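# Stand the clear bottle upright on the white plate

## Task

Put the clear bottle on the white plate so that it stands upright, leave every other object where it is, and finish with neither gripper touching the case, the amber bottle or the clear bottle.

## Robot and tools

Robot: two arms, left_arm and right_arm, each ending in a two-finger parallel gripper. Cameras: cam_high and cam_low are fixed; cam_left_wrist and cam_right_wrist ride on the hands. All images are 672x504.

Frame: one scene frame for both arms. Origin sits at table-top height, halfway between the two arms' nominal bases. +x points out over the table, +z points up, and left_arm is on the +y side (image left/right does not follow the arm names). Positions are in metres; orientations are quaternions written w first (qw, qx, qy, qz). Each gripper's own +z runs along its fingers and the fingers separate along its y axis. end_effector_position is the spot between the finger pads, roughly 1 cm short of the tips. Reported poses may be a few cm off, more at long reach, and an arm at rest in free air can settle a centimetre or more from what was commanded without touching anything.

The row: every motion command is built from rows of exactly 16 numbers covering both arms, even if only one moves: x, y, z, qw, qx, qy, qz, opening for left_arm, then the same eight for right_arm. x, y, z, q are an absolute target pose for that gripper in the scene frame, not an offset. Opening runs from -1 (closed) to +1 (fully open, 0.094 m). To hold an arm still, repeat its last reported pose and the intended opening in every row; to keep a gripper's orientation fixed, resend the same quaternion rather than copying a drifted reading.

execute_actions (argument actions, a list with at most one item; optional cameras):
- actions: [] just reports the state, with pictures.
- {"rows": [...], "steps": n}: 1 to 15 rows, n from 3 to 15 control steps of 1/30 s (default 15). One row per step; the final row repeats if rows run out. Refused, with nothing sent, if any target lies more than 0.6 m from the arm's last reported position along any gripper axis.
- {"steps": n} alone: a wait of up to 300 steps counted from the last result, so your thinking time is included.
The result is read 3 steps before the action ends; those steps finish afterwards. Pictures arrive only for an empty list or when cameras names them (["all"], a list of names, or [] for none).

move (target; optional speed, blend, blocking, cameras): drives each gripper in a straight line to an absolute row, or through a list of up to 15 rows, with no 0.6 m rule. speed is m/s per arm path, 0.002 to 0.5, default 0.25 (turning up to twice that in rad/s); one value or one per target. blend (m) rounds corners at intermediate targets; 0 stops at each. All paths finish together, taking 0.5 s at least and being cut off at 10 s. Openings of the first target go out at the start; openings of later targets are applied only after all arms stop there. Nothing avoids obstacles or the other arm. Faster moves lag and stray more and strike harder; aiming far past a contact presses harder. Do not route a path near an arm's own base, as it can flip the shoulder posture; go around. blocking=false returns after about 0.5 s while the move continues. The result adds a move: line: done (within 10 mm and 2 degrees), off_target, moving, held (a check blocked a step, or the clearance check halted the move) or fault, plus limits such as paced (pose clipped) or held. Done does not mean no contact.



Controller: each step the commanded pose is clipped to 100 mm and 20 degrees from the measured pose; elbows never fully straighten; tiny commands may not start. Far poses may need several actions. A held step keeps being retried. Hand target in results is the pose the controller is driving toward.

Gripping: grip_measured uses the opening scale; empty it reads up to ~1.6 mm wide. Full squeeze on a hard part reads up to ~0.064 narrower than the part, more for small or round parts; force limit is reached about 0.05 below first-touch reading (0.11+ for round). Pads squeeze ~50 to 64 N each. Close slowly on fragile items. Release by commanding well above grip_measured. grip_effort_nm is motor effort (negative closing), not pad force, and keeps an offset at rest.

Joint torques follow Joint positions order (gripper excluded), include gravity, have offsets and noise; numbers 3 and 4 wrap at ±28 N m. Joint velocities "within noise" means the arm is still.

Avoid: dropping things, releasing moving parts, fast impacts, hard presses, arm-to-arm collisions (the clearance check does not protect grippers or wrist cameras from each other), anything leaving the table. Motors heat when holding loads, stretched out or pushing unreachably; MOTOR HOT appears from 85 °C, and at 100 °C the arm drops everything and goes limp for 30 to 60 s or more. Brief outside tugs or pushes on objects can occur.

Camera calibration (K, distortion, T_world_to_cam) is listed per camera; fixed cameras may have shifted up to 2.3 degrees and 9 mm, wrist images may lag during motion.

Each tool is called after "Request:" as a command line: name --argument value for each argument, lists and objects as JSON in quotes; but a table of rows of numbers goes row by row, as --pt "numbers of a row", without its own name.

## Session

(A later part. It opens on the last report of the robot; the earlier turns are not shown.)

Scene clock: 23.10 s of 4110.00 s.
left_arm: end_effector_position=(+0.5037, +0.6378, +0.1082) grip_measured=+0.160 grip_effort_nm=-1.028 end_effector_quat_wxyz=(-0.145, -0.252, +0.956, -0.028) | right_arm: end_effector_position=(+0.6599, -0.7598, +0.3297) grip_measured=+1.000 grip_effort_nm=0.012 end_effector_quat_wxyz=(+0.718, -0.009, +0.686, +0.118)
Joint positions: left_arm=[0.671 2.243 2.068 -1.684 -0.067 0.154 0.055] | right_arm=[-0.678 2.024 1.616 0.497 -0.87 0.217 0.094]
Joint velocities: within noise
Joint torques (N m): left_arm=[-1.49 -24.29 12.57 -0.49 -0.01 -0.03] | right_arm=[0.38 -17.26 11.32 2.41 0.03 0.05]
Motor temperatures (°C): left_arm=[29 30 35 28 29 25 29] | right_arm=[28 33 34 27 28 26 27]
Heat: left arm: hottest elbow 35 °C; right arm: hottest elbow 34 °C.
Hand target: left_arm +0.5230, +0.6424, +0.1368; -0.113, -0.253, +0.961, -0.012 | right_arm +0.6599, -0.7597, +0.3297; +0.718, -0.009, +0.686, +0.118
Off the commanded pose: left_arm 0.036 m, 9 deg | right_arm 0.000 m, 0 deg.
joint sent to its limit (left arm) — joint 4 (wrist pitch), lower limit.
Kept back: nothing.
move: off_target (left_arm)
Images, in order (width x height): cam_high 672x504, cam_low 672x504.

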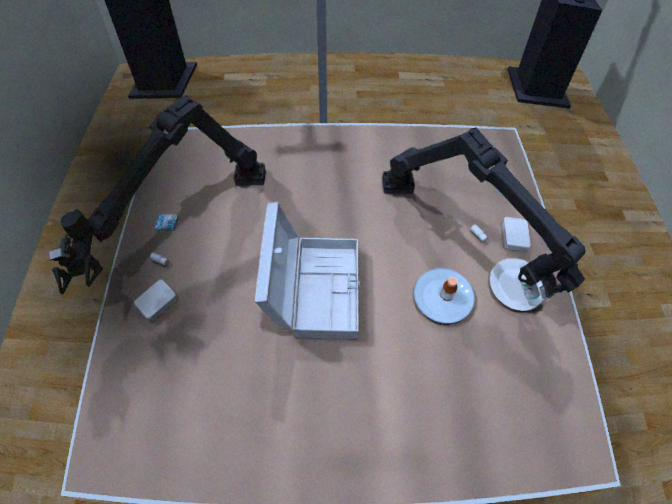

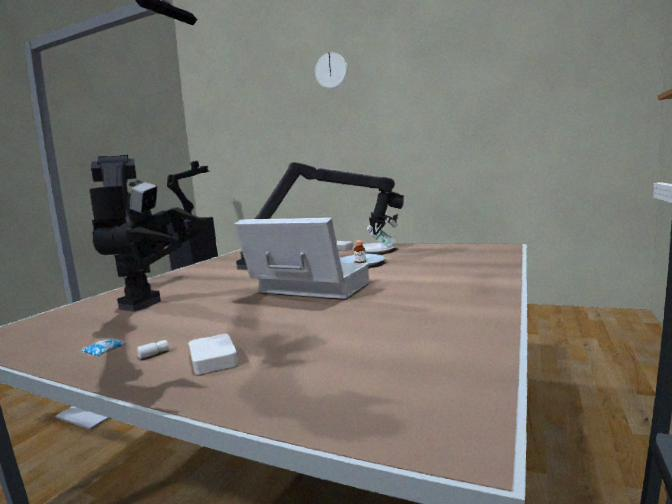

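Request:
move --pt "0.47 0.55 0.25 0 -0.15 0.9887 0 0.0 0.6599 -0.7598 0.3297 0.718 -0.009 0.686 0.118 1" --pt "0.38 0.26 0.17 0.198 0.621 0.740 -0.166 0.0 0.6599 -0.7598 0.3297 0.718 -0.009 0.686 0.118 1" --pt "0.38 0.26 0.075 0.198 0.621 0.740 -0.166 0.0 0.6599 -0.7598 0.3297 0.718 -0.009 0.686 0.118 1" --speed '[0.5,0.5,0.2]' --blend '[0.08,0.03,0]' --cameras '["cam_high","cam_low","cam_right_wrist"]'

Request:
zoom_image --camera "cam_high" --region '[360, 170, 480, 290]'

Scene clock: 26.57 s of 4110.00 s.
left_arm: end_effector_position=(+0.3742, +0.2611, +0.0697) grip_measured=+0.003 grip_effort_nm=-0.159 end_effector_quat_wxyz=(+0.189, +0.612, +0.747, -0.176) | right_arm: end_effector_position=(+0.6599, -0.7598, +0.3297) grip_measured=+1.000 grip_effort_nm=0.012 end_effector_quat_wxyz=(+0.718, -0.009, +0.686, +0.118)
Joint positions: left_arm=[0.297 1.502 0.801 -0.966 0.514 1.704 0.047] | right_arm=[-0.678 2.024 1.616 0.497 -0.87 0.217 0.094]
Joint velocities: within noise
Joint torques (N m): left_arm=[-0.97 -11.58 6.41 0.59 0.68 0.2] | right_arm=[0.38 -17.2 11.3 2.43 0.03 0.05]
Motor temperatures (°C): left_arm=[29 31 35 28 29 25 29] | right_arm=[28 33 34 27 28 26 27]
Heat: left arm: hottest elbow 35 °C; right arm: hottest elbow 34 °C.
Hand target: left_arm +0.3800, +0.2599, +0.0751; +0.198, +0.621, +0.740, -0.166 | right_arm +0.6599, -0.7597, +0.3297; +0.718, -0.009, +0.686, +0.118
Off the commanded pose: left_arm 0.008 m, 2 deg | right_arm 0.000 m, 0 deg.
Kept back: nothing.
move: done; blend cut to 0.078 m at target 1; limits=paced
camera_calibration:
cam_right_wrist: T_world_to_cam=[[0.176455, -0.97299, -0.148843, -0.805371], [-0.387332, 0.0703783, -0.91925, 0.650661], [0.904896, 0.219858, -0.364451, -0.220191], [0, 0, 0, 1]] pos_world=[0.593384, -0.780999, 0.397997]
Images, in order (width x height): cam_high 672x504, cam_low 672x504, cam_right_wrist 672x504.

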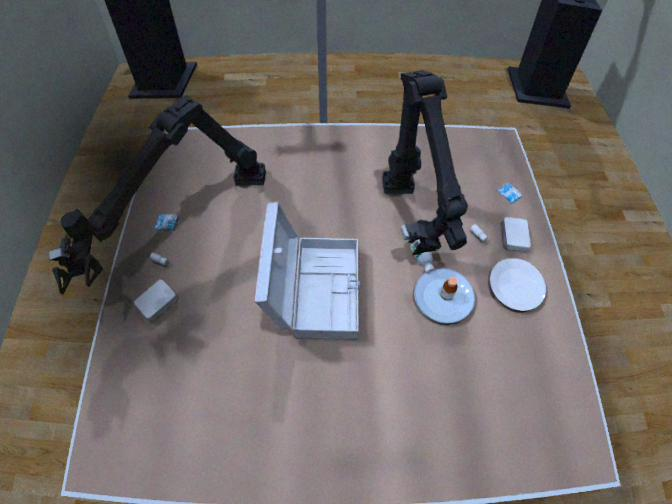

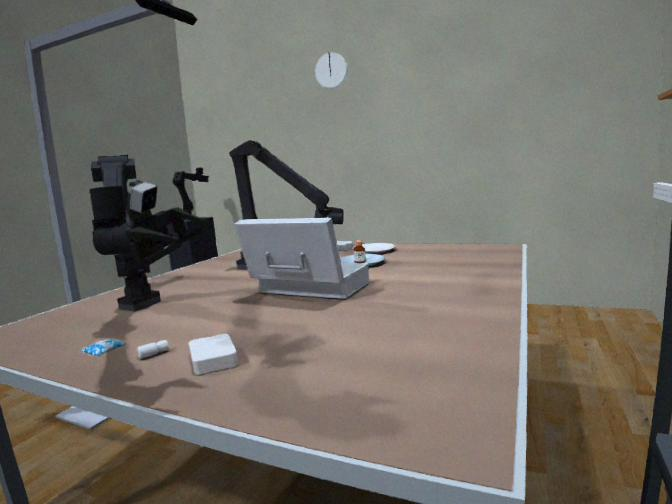

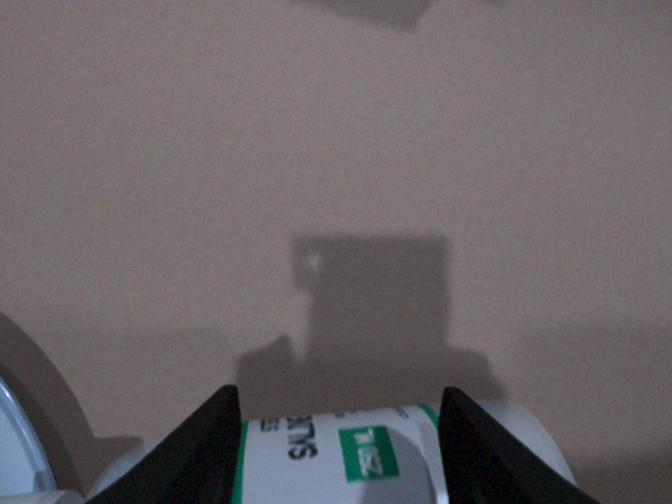

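Scaled by 4.200 from the camera's 672x504 image, which has a finer 960x720 frame.

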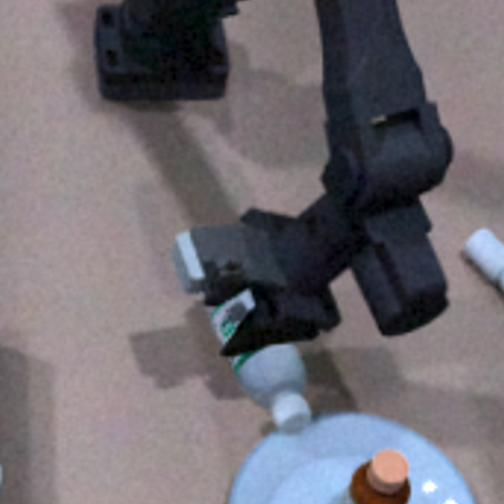

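Request:
move --pt "0.375 0.26 0.16 0.198 0.621 0.740 -0.166 0.0 0.6599 -0.7598 0.3297 0.718 -0.009 0.686 0.118 1" --pt "0.42 0.308 0.18 -0.128 -0.1807 0.975 -0.0238 0 0.6599 -0.7598 0.3297 0.718 -0.009 0.686 0.118 1" --speed 0.5 --blend 0.03 --cameras '["cam_high","cam_right_wrist"]'

Scene clock: 29.67 s of 4110.00 s.
left_arm: end_effector_position=(+0.4024, +0.3093, +0.1651) grip_measured=+0.003 grip_effort_nm=-0.168 end_effector_quat_wxyz=(-0.147, -0.181, +0.972, -0.028) | right_arm: end_effector_position=(+0.6599, -0.7598, +0.3297) grip_measured=+1.000 grip_effort_nm=0.012 end_effector_quat_wxyz=(+0.718, -0.009, +0.686, +0.118)
Joint positions: left_arm=[0.196 1.577 1.217 -1.507 0.05 -0.157 0.047] | right_arm=[-0.678 2.024 1.616 0.497 -0.87 0.217 0.094]
Joint velocities: within noise
Joint torques (N m): left_arm=[-1.61 -13.1 11.04 -0.55 -0.13 -0.01] | right_arm=[0.32 -17.26 11.32 2.43 0.02 0.06]
Motor temperatures (°C): left_arm=[29 30 36 28 29 25 28] | right_arm=[28 34 35 27 28 26 27]
Heat: left arm: hottest elbow 36 °C; right arm: hottest elbow 35 °C.
Hand target: left_arm +0.4191, +0.3077, +0.1801; -0.128, -0.181, +0.975, -0.024 | right_arm +0.6599, -0.7597, +0.3297; +0.718, -0.009, +0.686, +0.118
Off the commanded pose: left_arm 0.023 m, 2 deg | right_arm 0.000 m, 0 deg.
Kept back: nothing.
move: off_target (left_arm)
camera_calibration:
cam_right_wrist: T_world_to_cam=[[0.176455, -0.97299, -0.148843, -0.805371], [-0.387332, 0.0703783, -0.91925, 0.650661], [0.904896, 0.219858, -0.364451, -0.220191], [0, 0, 0, 1]] pos_world=[0.593384, -0.780999, 0.397997]
Images, in order (width x height): cam_high 672x504, cam_right_wrist 672x504.

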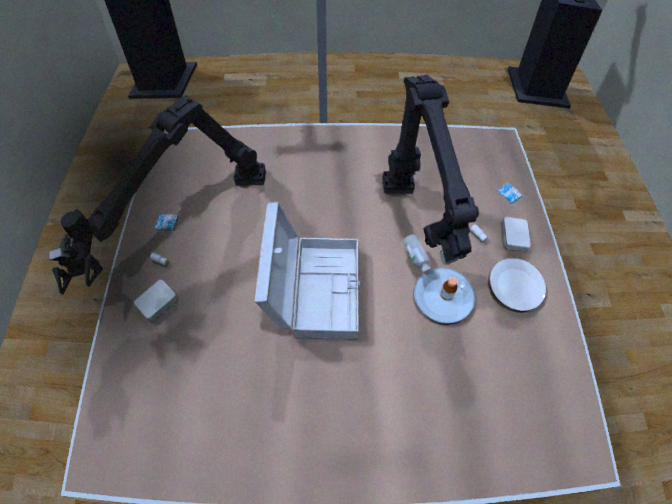

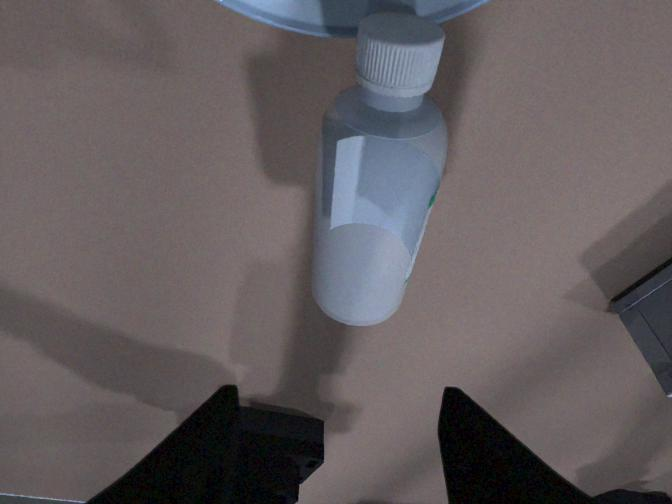

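Request:
move --pt "0.404 0.289 0.13 -0.1037 -0.1212 0.987 -0.0127 1 0.6599 -0.7598 0.3297 0.718 -0.009 0.686 0.118 1" --pt "0.400 0.289 0.05 -0.1037 -0.1212 0.987 -0.0127 1 0.6599 -0.7598 0.3297 0.718 -0.009 0.686 0.118 1" --pt "0.400 0.289 0.05 -0.1037 -0.1212 0.987 -0.0127 -0.05 0.6599 -0.7598 0.3297 0.718 -0.009 0.686 0.118 1" --speed 0.25 --blend '[0.02,0,0]' --cameras '["cam_right_wrist"]'

Scene clock: 31.53 s of 4110.00 s.
left_arm: end_effector_position=(+0.3935, +0.2895, +0.0444) grip_measured=+0.192 grip_effort_nm=-1.028 end_effector_quat_wxyz=(-0.117, -0.129, +0.985, -0.014) | right_arm: end_effector_position=(+0.6599, -0.7598, +0.3297) grip_measured=+1.000 grip_effort_nm=0.012 end_effector_quat_wxyz=(+0.718, -0.009, +0.686, +0.118)
Joint positions: left_arm=[0.135 1.674 0.986 -1.118 0.025 -0.113 0.056] | right_arm=[-0.678 2.024 1.616 0.497 -0.87 0.217 0.094]
Joint velocities: within noise
Joint torques (N m): left_arm=[-1.08 -14.27 6.31 0.32 -0.11 0.2] | right_arm=[0.32 -17.26 11.3 2.43 0.03 0.05]
Motor temperatures (°C): left_arm=[29 30 36 28 29 25 28] | right_arm=[28 34 35 27 28 26 27]
Heat: left arm: hottest elbow 36 °C; right arm: hottest elbow 35 °C.
Hand target: left_arm +0.3999, +0.2889, +0.0501; -0.104, -0.121, +0.987, -0.013 | right_arm +0.6599, -0.7597, +0.3297; +0.718, -0.009, +0.686, +0.118
Off the commanded pose: left_arm 0.009 m, 2 deg | right_arm 0.000 m, 0 deg.
Kept back: nothing.
move: done
camera_calibration:
cam_right_wrist: T_world_to_cam=[[0.176455, -0.97299, -0.148843, -0.805371], [-0.387332, 0.0703783, -0.91925, 0.650661], [0.904896, 0.219858, -0.364451, -0.220191], [0, 0, 0, 1]] pos_world=[0.593384, -0.780999, 0.397997]
Images, in order (width x height): cam_right_wrist 672x504.

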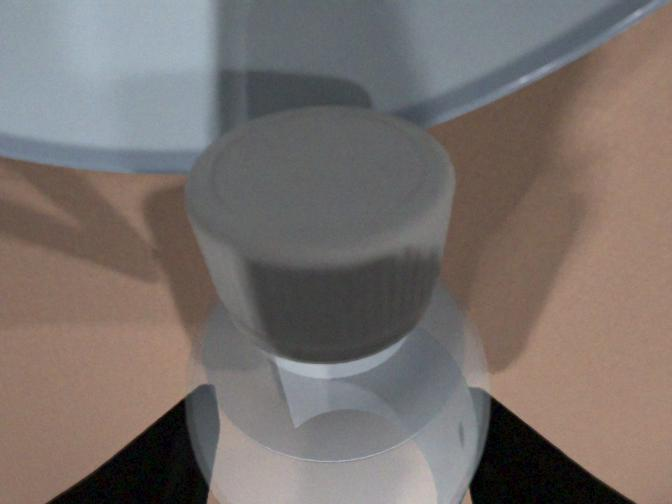

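Request:
move --pt "0.40 0.289 0.12 -0.1037 -0.1212 0.987 -0.0127 -0.05 0.6599 -0.7598 0.3297 0.718 -0.009 0.686 0.118 1" --pt "0.43 0.45 0.29 0.2 -0.23 0.945 0.06 -0.05 0.6599 -0.7598 0.3297 0.718 -0.009 0.686 0.118 1" --pt "0.525 0.644 0.2 0.3921 -0.2963 0.8604 0.135 -0.05 0.6599 -0.7598 0.3297 0.718 -0.009 0.686 0.118 1" --speed '[0.25,0.5,0.4]' --blend '[0.04,0.08,0]' --cameras '["cam_right_wrist","cam_high","cam_low"]'

Request:
zoom_image --camera "cam_low" --region '[330, 170, 420, 270]'

Scene clock: 34.10 s of 4110.00 s.
left_arm: end_effector_position=(+0.5034, +0.6258, +0.1455) grip_measured=+0.192 grip_effort_nm=-1.033 end_effector_quat_wxyz=(+0.340, -0.303, +0.883, +0.118) | right_arm: end_effector_position=(+0.6599, -0.7598, +0.3297) grip_measured=+1.000 grip_effort_nm=0.007 end_effector_quat_wxyz=(+0.718, -0.009, +0.686, +0.118)
Joint positions: left_arm=[0.679 1.649 1.097 -0.283 0.016 0.02 0.056] | right_arm=[-0.678 2.024 1.616 0.497 -0.87 0.217 0.094]
Joint velocities: within noise
Joint torques (N m): left_arm=[-0.56 -18.55 12.22 2.96 0.17 0.07] | right_arm=[0.44 -17.2 11.32 2.43 0.03 0.05]
Motor temperatures (°C): left_arm=[29 31 36 28 29 25 29] | right_arm=[28 34 35 27 28 26 27]
Heat: left arm: hottest elbow 36 °C; right arm: hottest elbow 35 °C.
Hand target: left_arm +0.5219, +0.6416, +0.2008; +0.392, -0.296, +0.860, +0.135 | right_arm +0.6599, -0.7597, +0.3297; +0.718, -0.009, +0.686, +0.118
Off the commanded pose: left_arm 0.061 m, 7 deg | right_arm 0.000 m, 0 deg.
Kept back: nothing.
move: off_target (left_arm); blend cut to 0.035 m at target 1
camera_calibration:
cam_right_wrist: T_world_to_cam=[[0.176455, -0.97299, -0.148843, -0.805371], [-0.387332, 0.0703783, -0.91925, 0.650661], [0.904896, 0.219858, -0.364451, -0.220191], [0, 0, 0, 1]] pos_world=[0.593384, -0.780999, 0.397997]
Images, in order (width x height): cam_high 672x504, cam_low 672x504, cam_right_wrist 672x504.

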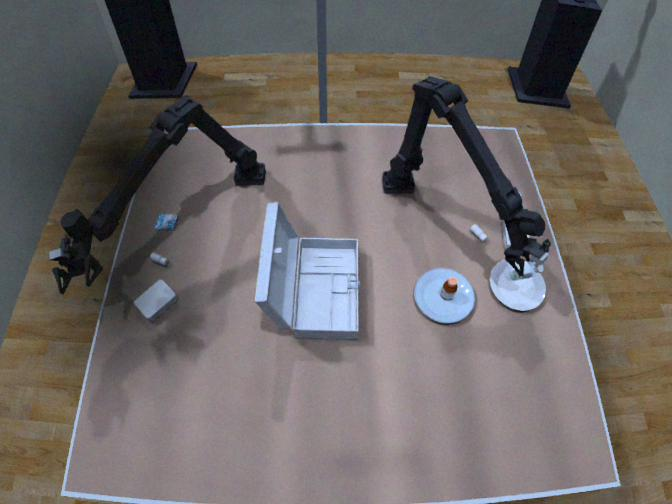

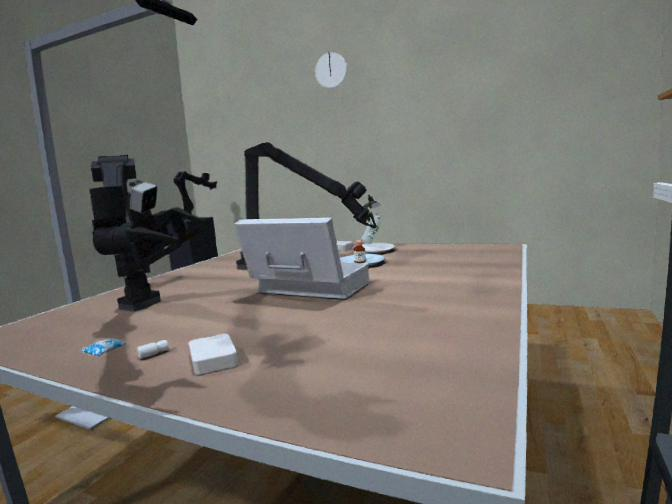

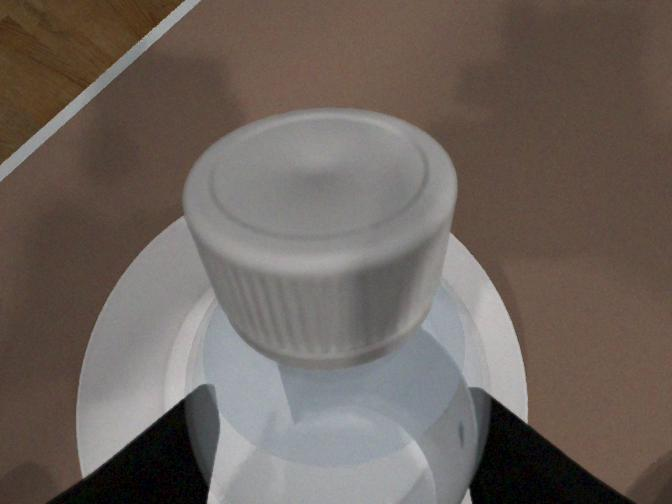

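Scaled by 5.040 from the camera's 672x504 image, which has a finer 960x720 frame.

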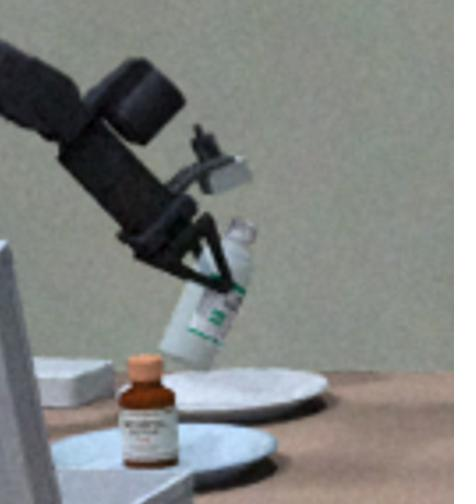

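Request:
move --pt "0.529 0.651 0.178 0.5285 -0.2699 0.7838 0.182 -0.05 0.6599 -0.7598 0.3297 0.718 -0.009 0.686 0.118 1" --pt "0.527 0.650 0.145 0.5285 -0.2699 0.7838 0.182 -0.05 0.6599 -0.7598 0.3297 0.718 -0.009 0.686 0.118 1" --speed '[0.3,0.1]' --blend 0.01 --cameras '["cam_high","cam_low"]'

Request:
zoom_image --camera "cam_low" --region '[330, 170, 420, 270]'

Request:
zoom_image --camera "cam_high" --region '[470, 220, 590, 330]'

Scene clock: 35.73 s of 4110.00 s.
left_arm: end_effector_position=(+0.5218, +0.6384, +0.1148) grip_measured=+0.191 grip_effort_nm=-1.023 end_effector_quat_wxyz=(+0.499, -0.271, +0.805, +0.172) | right_arm: end_effector_position=(+0.6599, -0.7598, +0.3297) grip_measured=+1.000 grip_effort_nm=0.007 end_effector_quat_wxyz=(+0.718, -0.009, +0.686, +0.118)
Joint positions: left_arm=[0.679 1.769 0.906 0.403 0.027 0.02 0.056] | right_arm=[-0.678 2.024 1.616 0.497 -0.87 0.217 0.094]
Joint velocities: within noise
Joint torques (N m): left_arm=[0.09 -17.55 7.66 3.71 0.21 0.02] | right_arm=[0.44 -17.2 11.32 2.41 0.03 0.05]
Motor temperatures (°C): left_arm=[29 31 37 28 29 25 29] | right_arm=[28 34 35 27 28 26 27]
Heat: left arm: hottest elbow 37 °C; right arm: hottest elbow 35 °C.
Hand target: left_arm +0.5263, +0.6495, +0.1450; +0.528, -0.270, +0.784, +0.182 | right_arm +0.6599, -0.7597, +0.3297; +0.718, -0.009, +0.686, +0.118
Off the commanded pose: left_arm 0.033 m, 4 deg | right_arm 0.000 m, 0 deg.
Kept back: nothing.
move: off_target (left_arm)
Images, in order (width x height): cam_high 672x504, cam_low 672x504.

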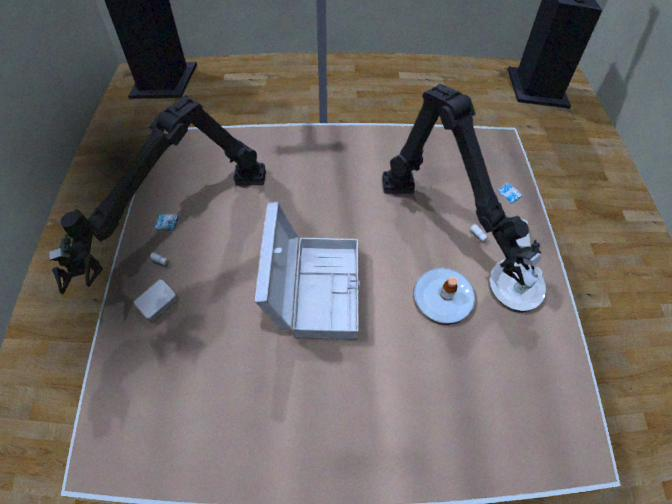

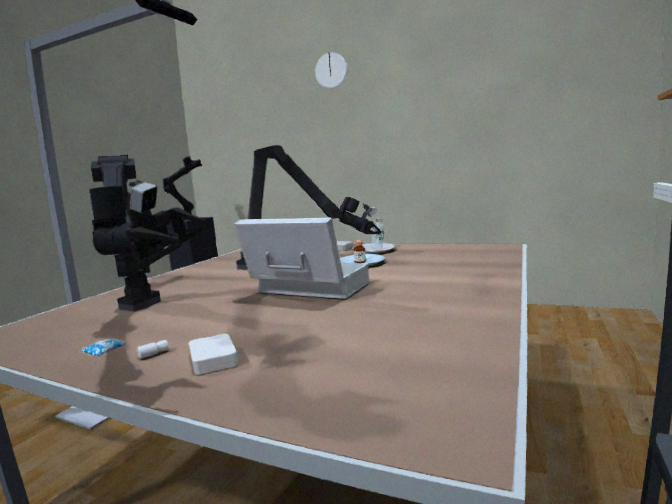

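Scaled by 5.040 from the camera's 672x504 image, which has a finer 960x720 frame.

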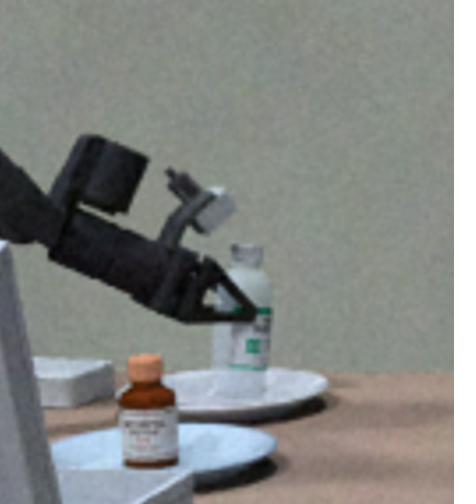

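Scaled by 4.200 from the camera's 672x504 image, which has a finer 960x720 frame.

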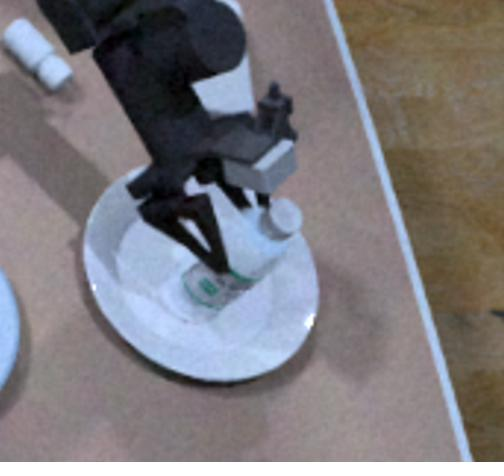

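Request:
move --pt "0.525 0.645 0.112 0.5285 -0.2699 0.7838 0.182 -0.05 0.6599 -0.7598 0.3297 0.718 -0.009 0.686 0.118 1" --speed 0.08 --cameras '["cam_high","cam_low"]'

Request:
zoom_image --camera "cam_low" --region '[330, 170, 420, 270]'

Scene clock: 36.67 s of 4110.00 s.
left_arm: end_effector_position=(+0.5244, +0.6405, +0.1065) grip_measured=+0.191 grip_effort_nm=-1.028 end_effector_quat_wxyz=(+0.518, -0.267, +0.792, +0.179) | right_arm: end_effector_position=(+0.6599, -0.7598, +0.3297) grip_measured=+1.000 grip_effort_nm=0.007 end_effector_quat_wxyz=(+0.718, -0.009, +0.686, +0.118)
Joint positions: left_arm=[0.679 1.81 0.891 0.509 0.027 0.02 0.056] | right_arm=[-0.678 2.024 1.616 0.497 -0.87 0.217 0.094]
Joint velocities: within noise
Joint torques (N m): left_arm=[-0.21 -15.62 6.32 3.23 -0.03 -0.01] | right_arm=[0.44 -17.2 11.33 2.44 0.03 0.06]
Motor temperatures (°C): left_arm=[29 31 37 28 29 25 29] | right_arm=[28 35 35 27 28 26 27]
Heat: left arm: hottest elbow 37 °C; right arm: hottest shoulder 35 °C.
Hand target: left_arm +0.5248, +0.6450, +0.1120; +0.528, -0.270, +0.784, +0.182 | right_arm +0.6599, -0.7597, +0.3297; +0.718, -0.009, +0.686, +0.118
Off the commanded pose: left_arm 0.007 m, 2 deg | right_arm 0.000 m, 0 deg.
Kept back: nothing.
move: done
Images, in order (width x height): cam_high 672x504, cam_low 672x504.

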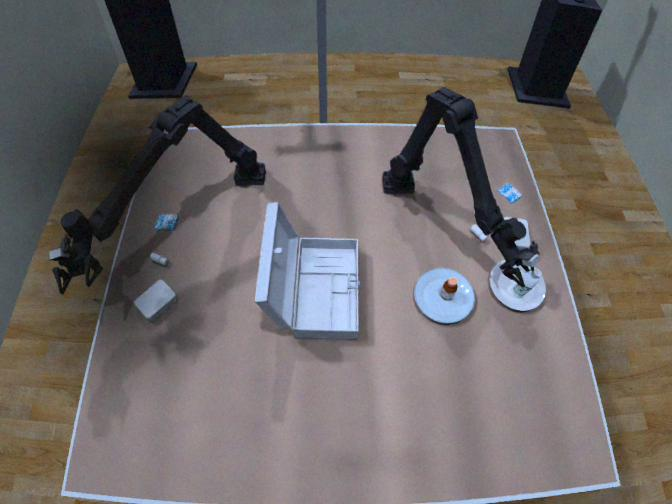

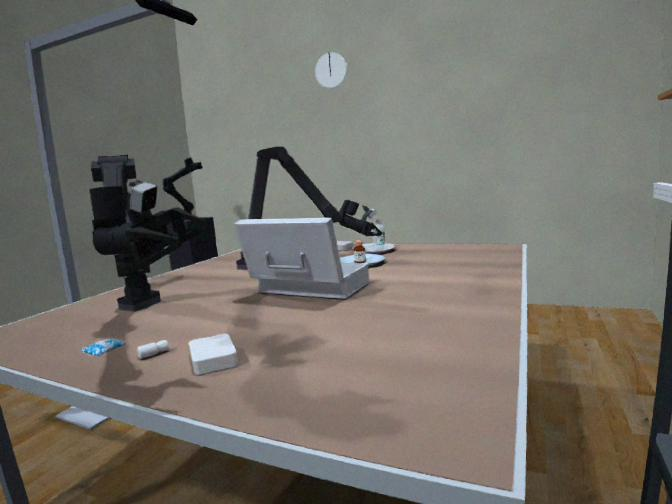

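Scaled by 5.040 from the camera's 672x504 image, which has a finer 960x720 frame.

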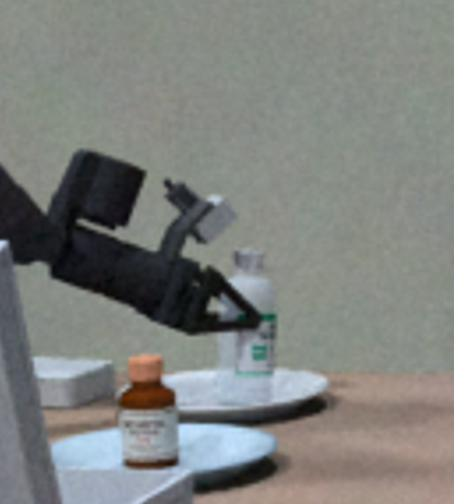

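Upright and in contact. Release and retreat.

Request:
move --pt "0.525 0.645 0.112 0.5285 -0.2699 0.7838 0.182 0.8 0.6599 -0.7598 0.3297 0.718 -0.009 0.686 0.118 1" --pt "0.43 0.57 0.19 0.5285 -0.2699 0.7838 0.182 0.8 0.6599 -0.7598 0.3297 0.718 -0.009 0.686 0.118 1" --speed '[0.05,0.2]' --cameras '["cam_high","cam_low"]'

Scene clock: 38.70 s of 4110.00 s.
left_arm: end_effector_position=(+0.4332, +0.5650, +0.1910) grip_measured=+0.797 grip_effort_nm=0.173 end_effector_quat_wxyz=(+0.531, -0.263, +0.785, +0.183) | right_arm: end_effector_position=(+0.6599, -0.7598, +0.3297) grip_measured=+1.000 grip_effort_nm=0.007 end_effector_quat_wxyz=(+0.718, -0.009, +0.686, +0.118)
Joint positions: left_arm=[0.679 1.355 0.611 0.365 0.03 0.02 0.084] | right_arm=[-0.678 2.024 1.616 0.497 -0.87 0.217 0.094]
Joint velocities: within noise
Joint torques (N m): left_arm=[0.38 -9.82 7.41 1.85 0.18 0.02] | right_arm=[0.38 -17.26 11.3 2.41 0.03 0.05]
Motor temperatures (°C): left_arm=[29 31 36 28 29 25 29] | right_arm=[28 35 36 27 28 26 27]
Heat: left arm: hottest elbow 36 °C; right arm: hottest elbow 36 °C.
Hand target: left_arm +0.4300, +0.5700, +0.1901; +0.529, -0.270, +0.784, +0.182 | right_arm +0.6599, -0.7597, +0.3297; +0.718, -0.009, +0.686, +0.118
Off the commanded pose: left_arm 0.006 m, 1 deg | right_arm 0.000 m, 0 deg.
Kept back: nothing.
move: done
Images, in order (width x height): cam_high 672x504, cam_low 672x504.

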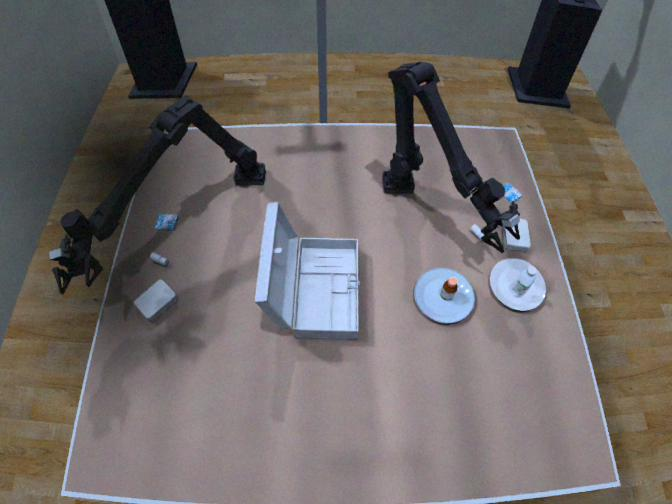

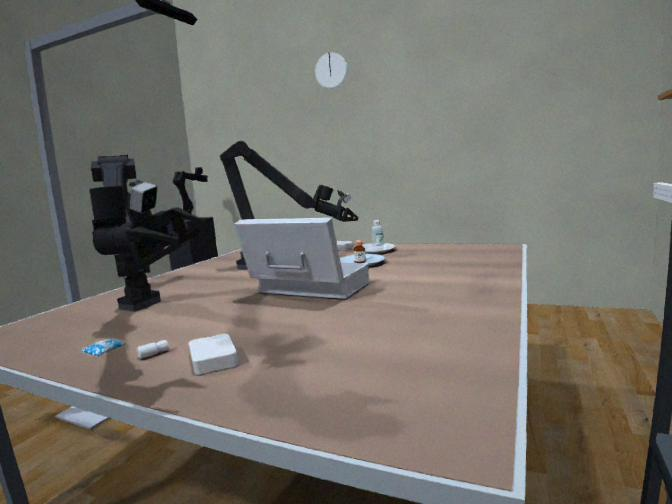

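Request:
finished_scene --scene 2

The scene is finished: the task was done.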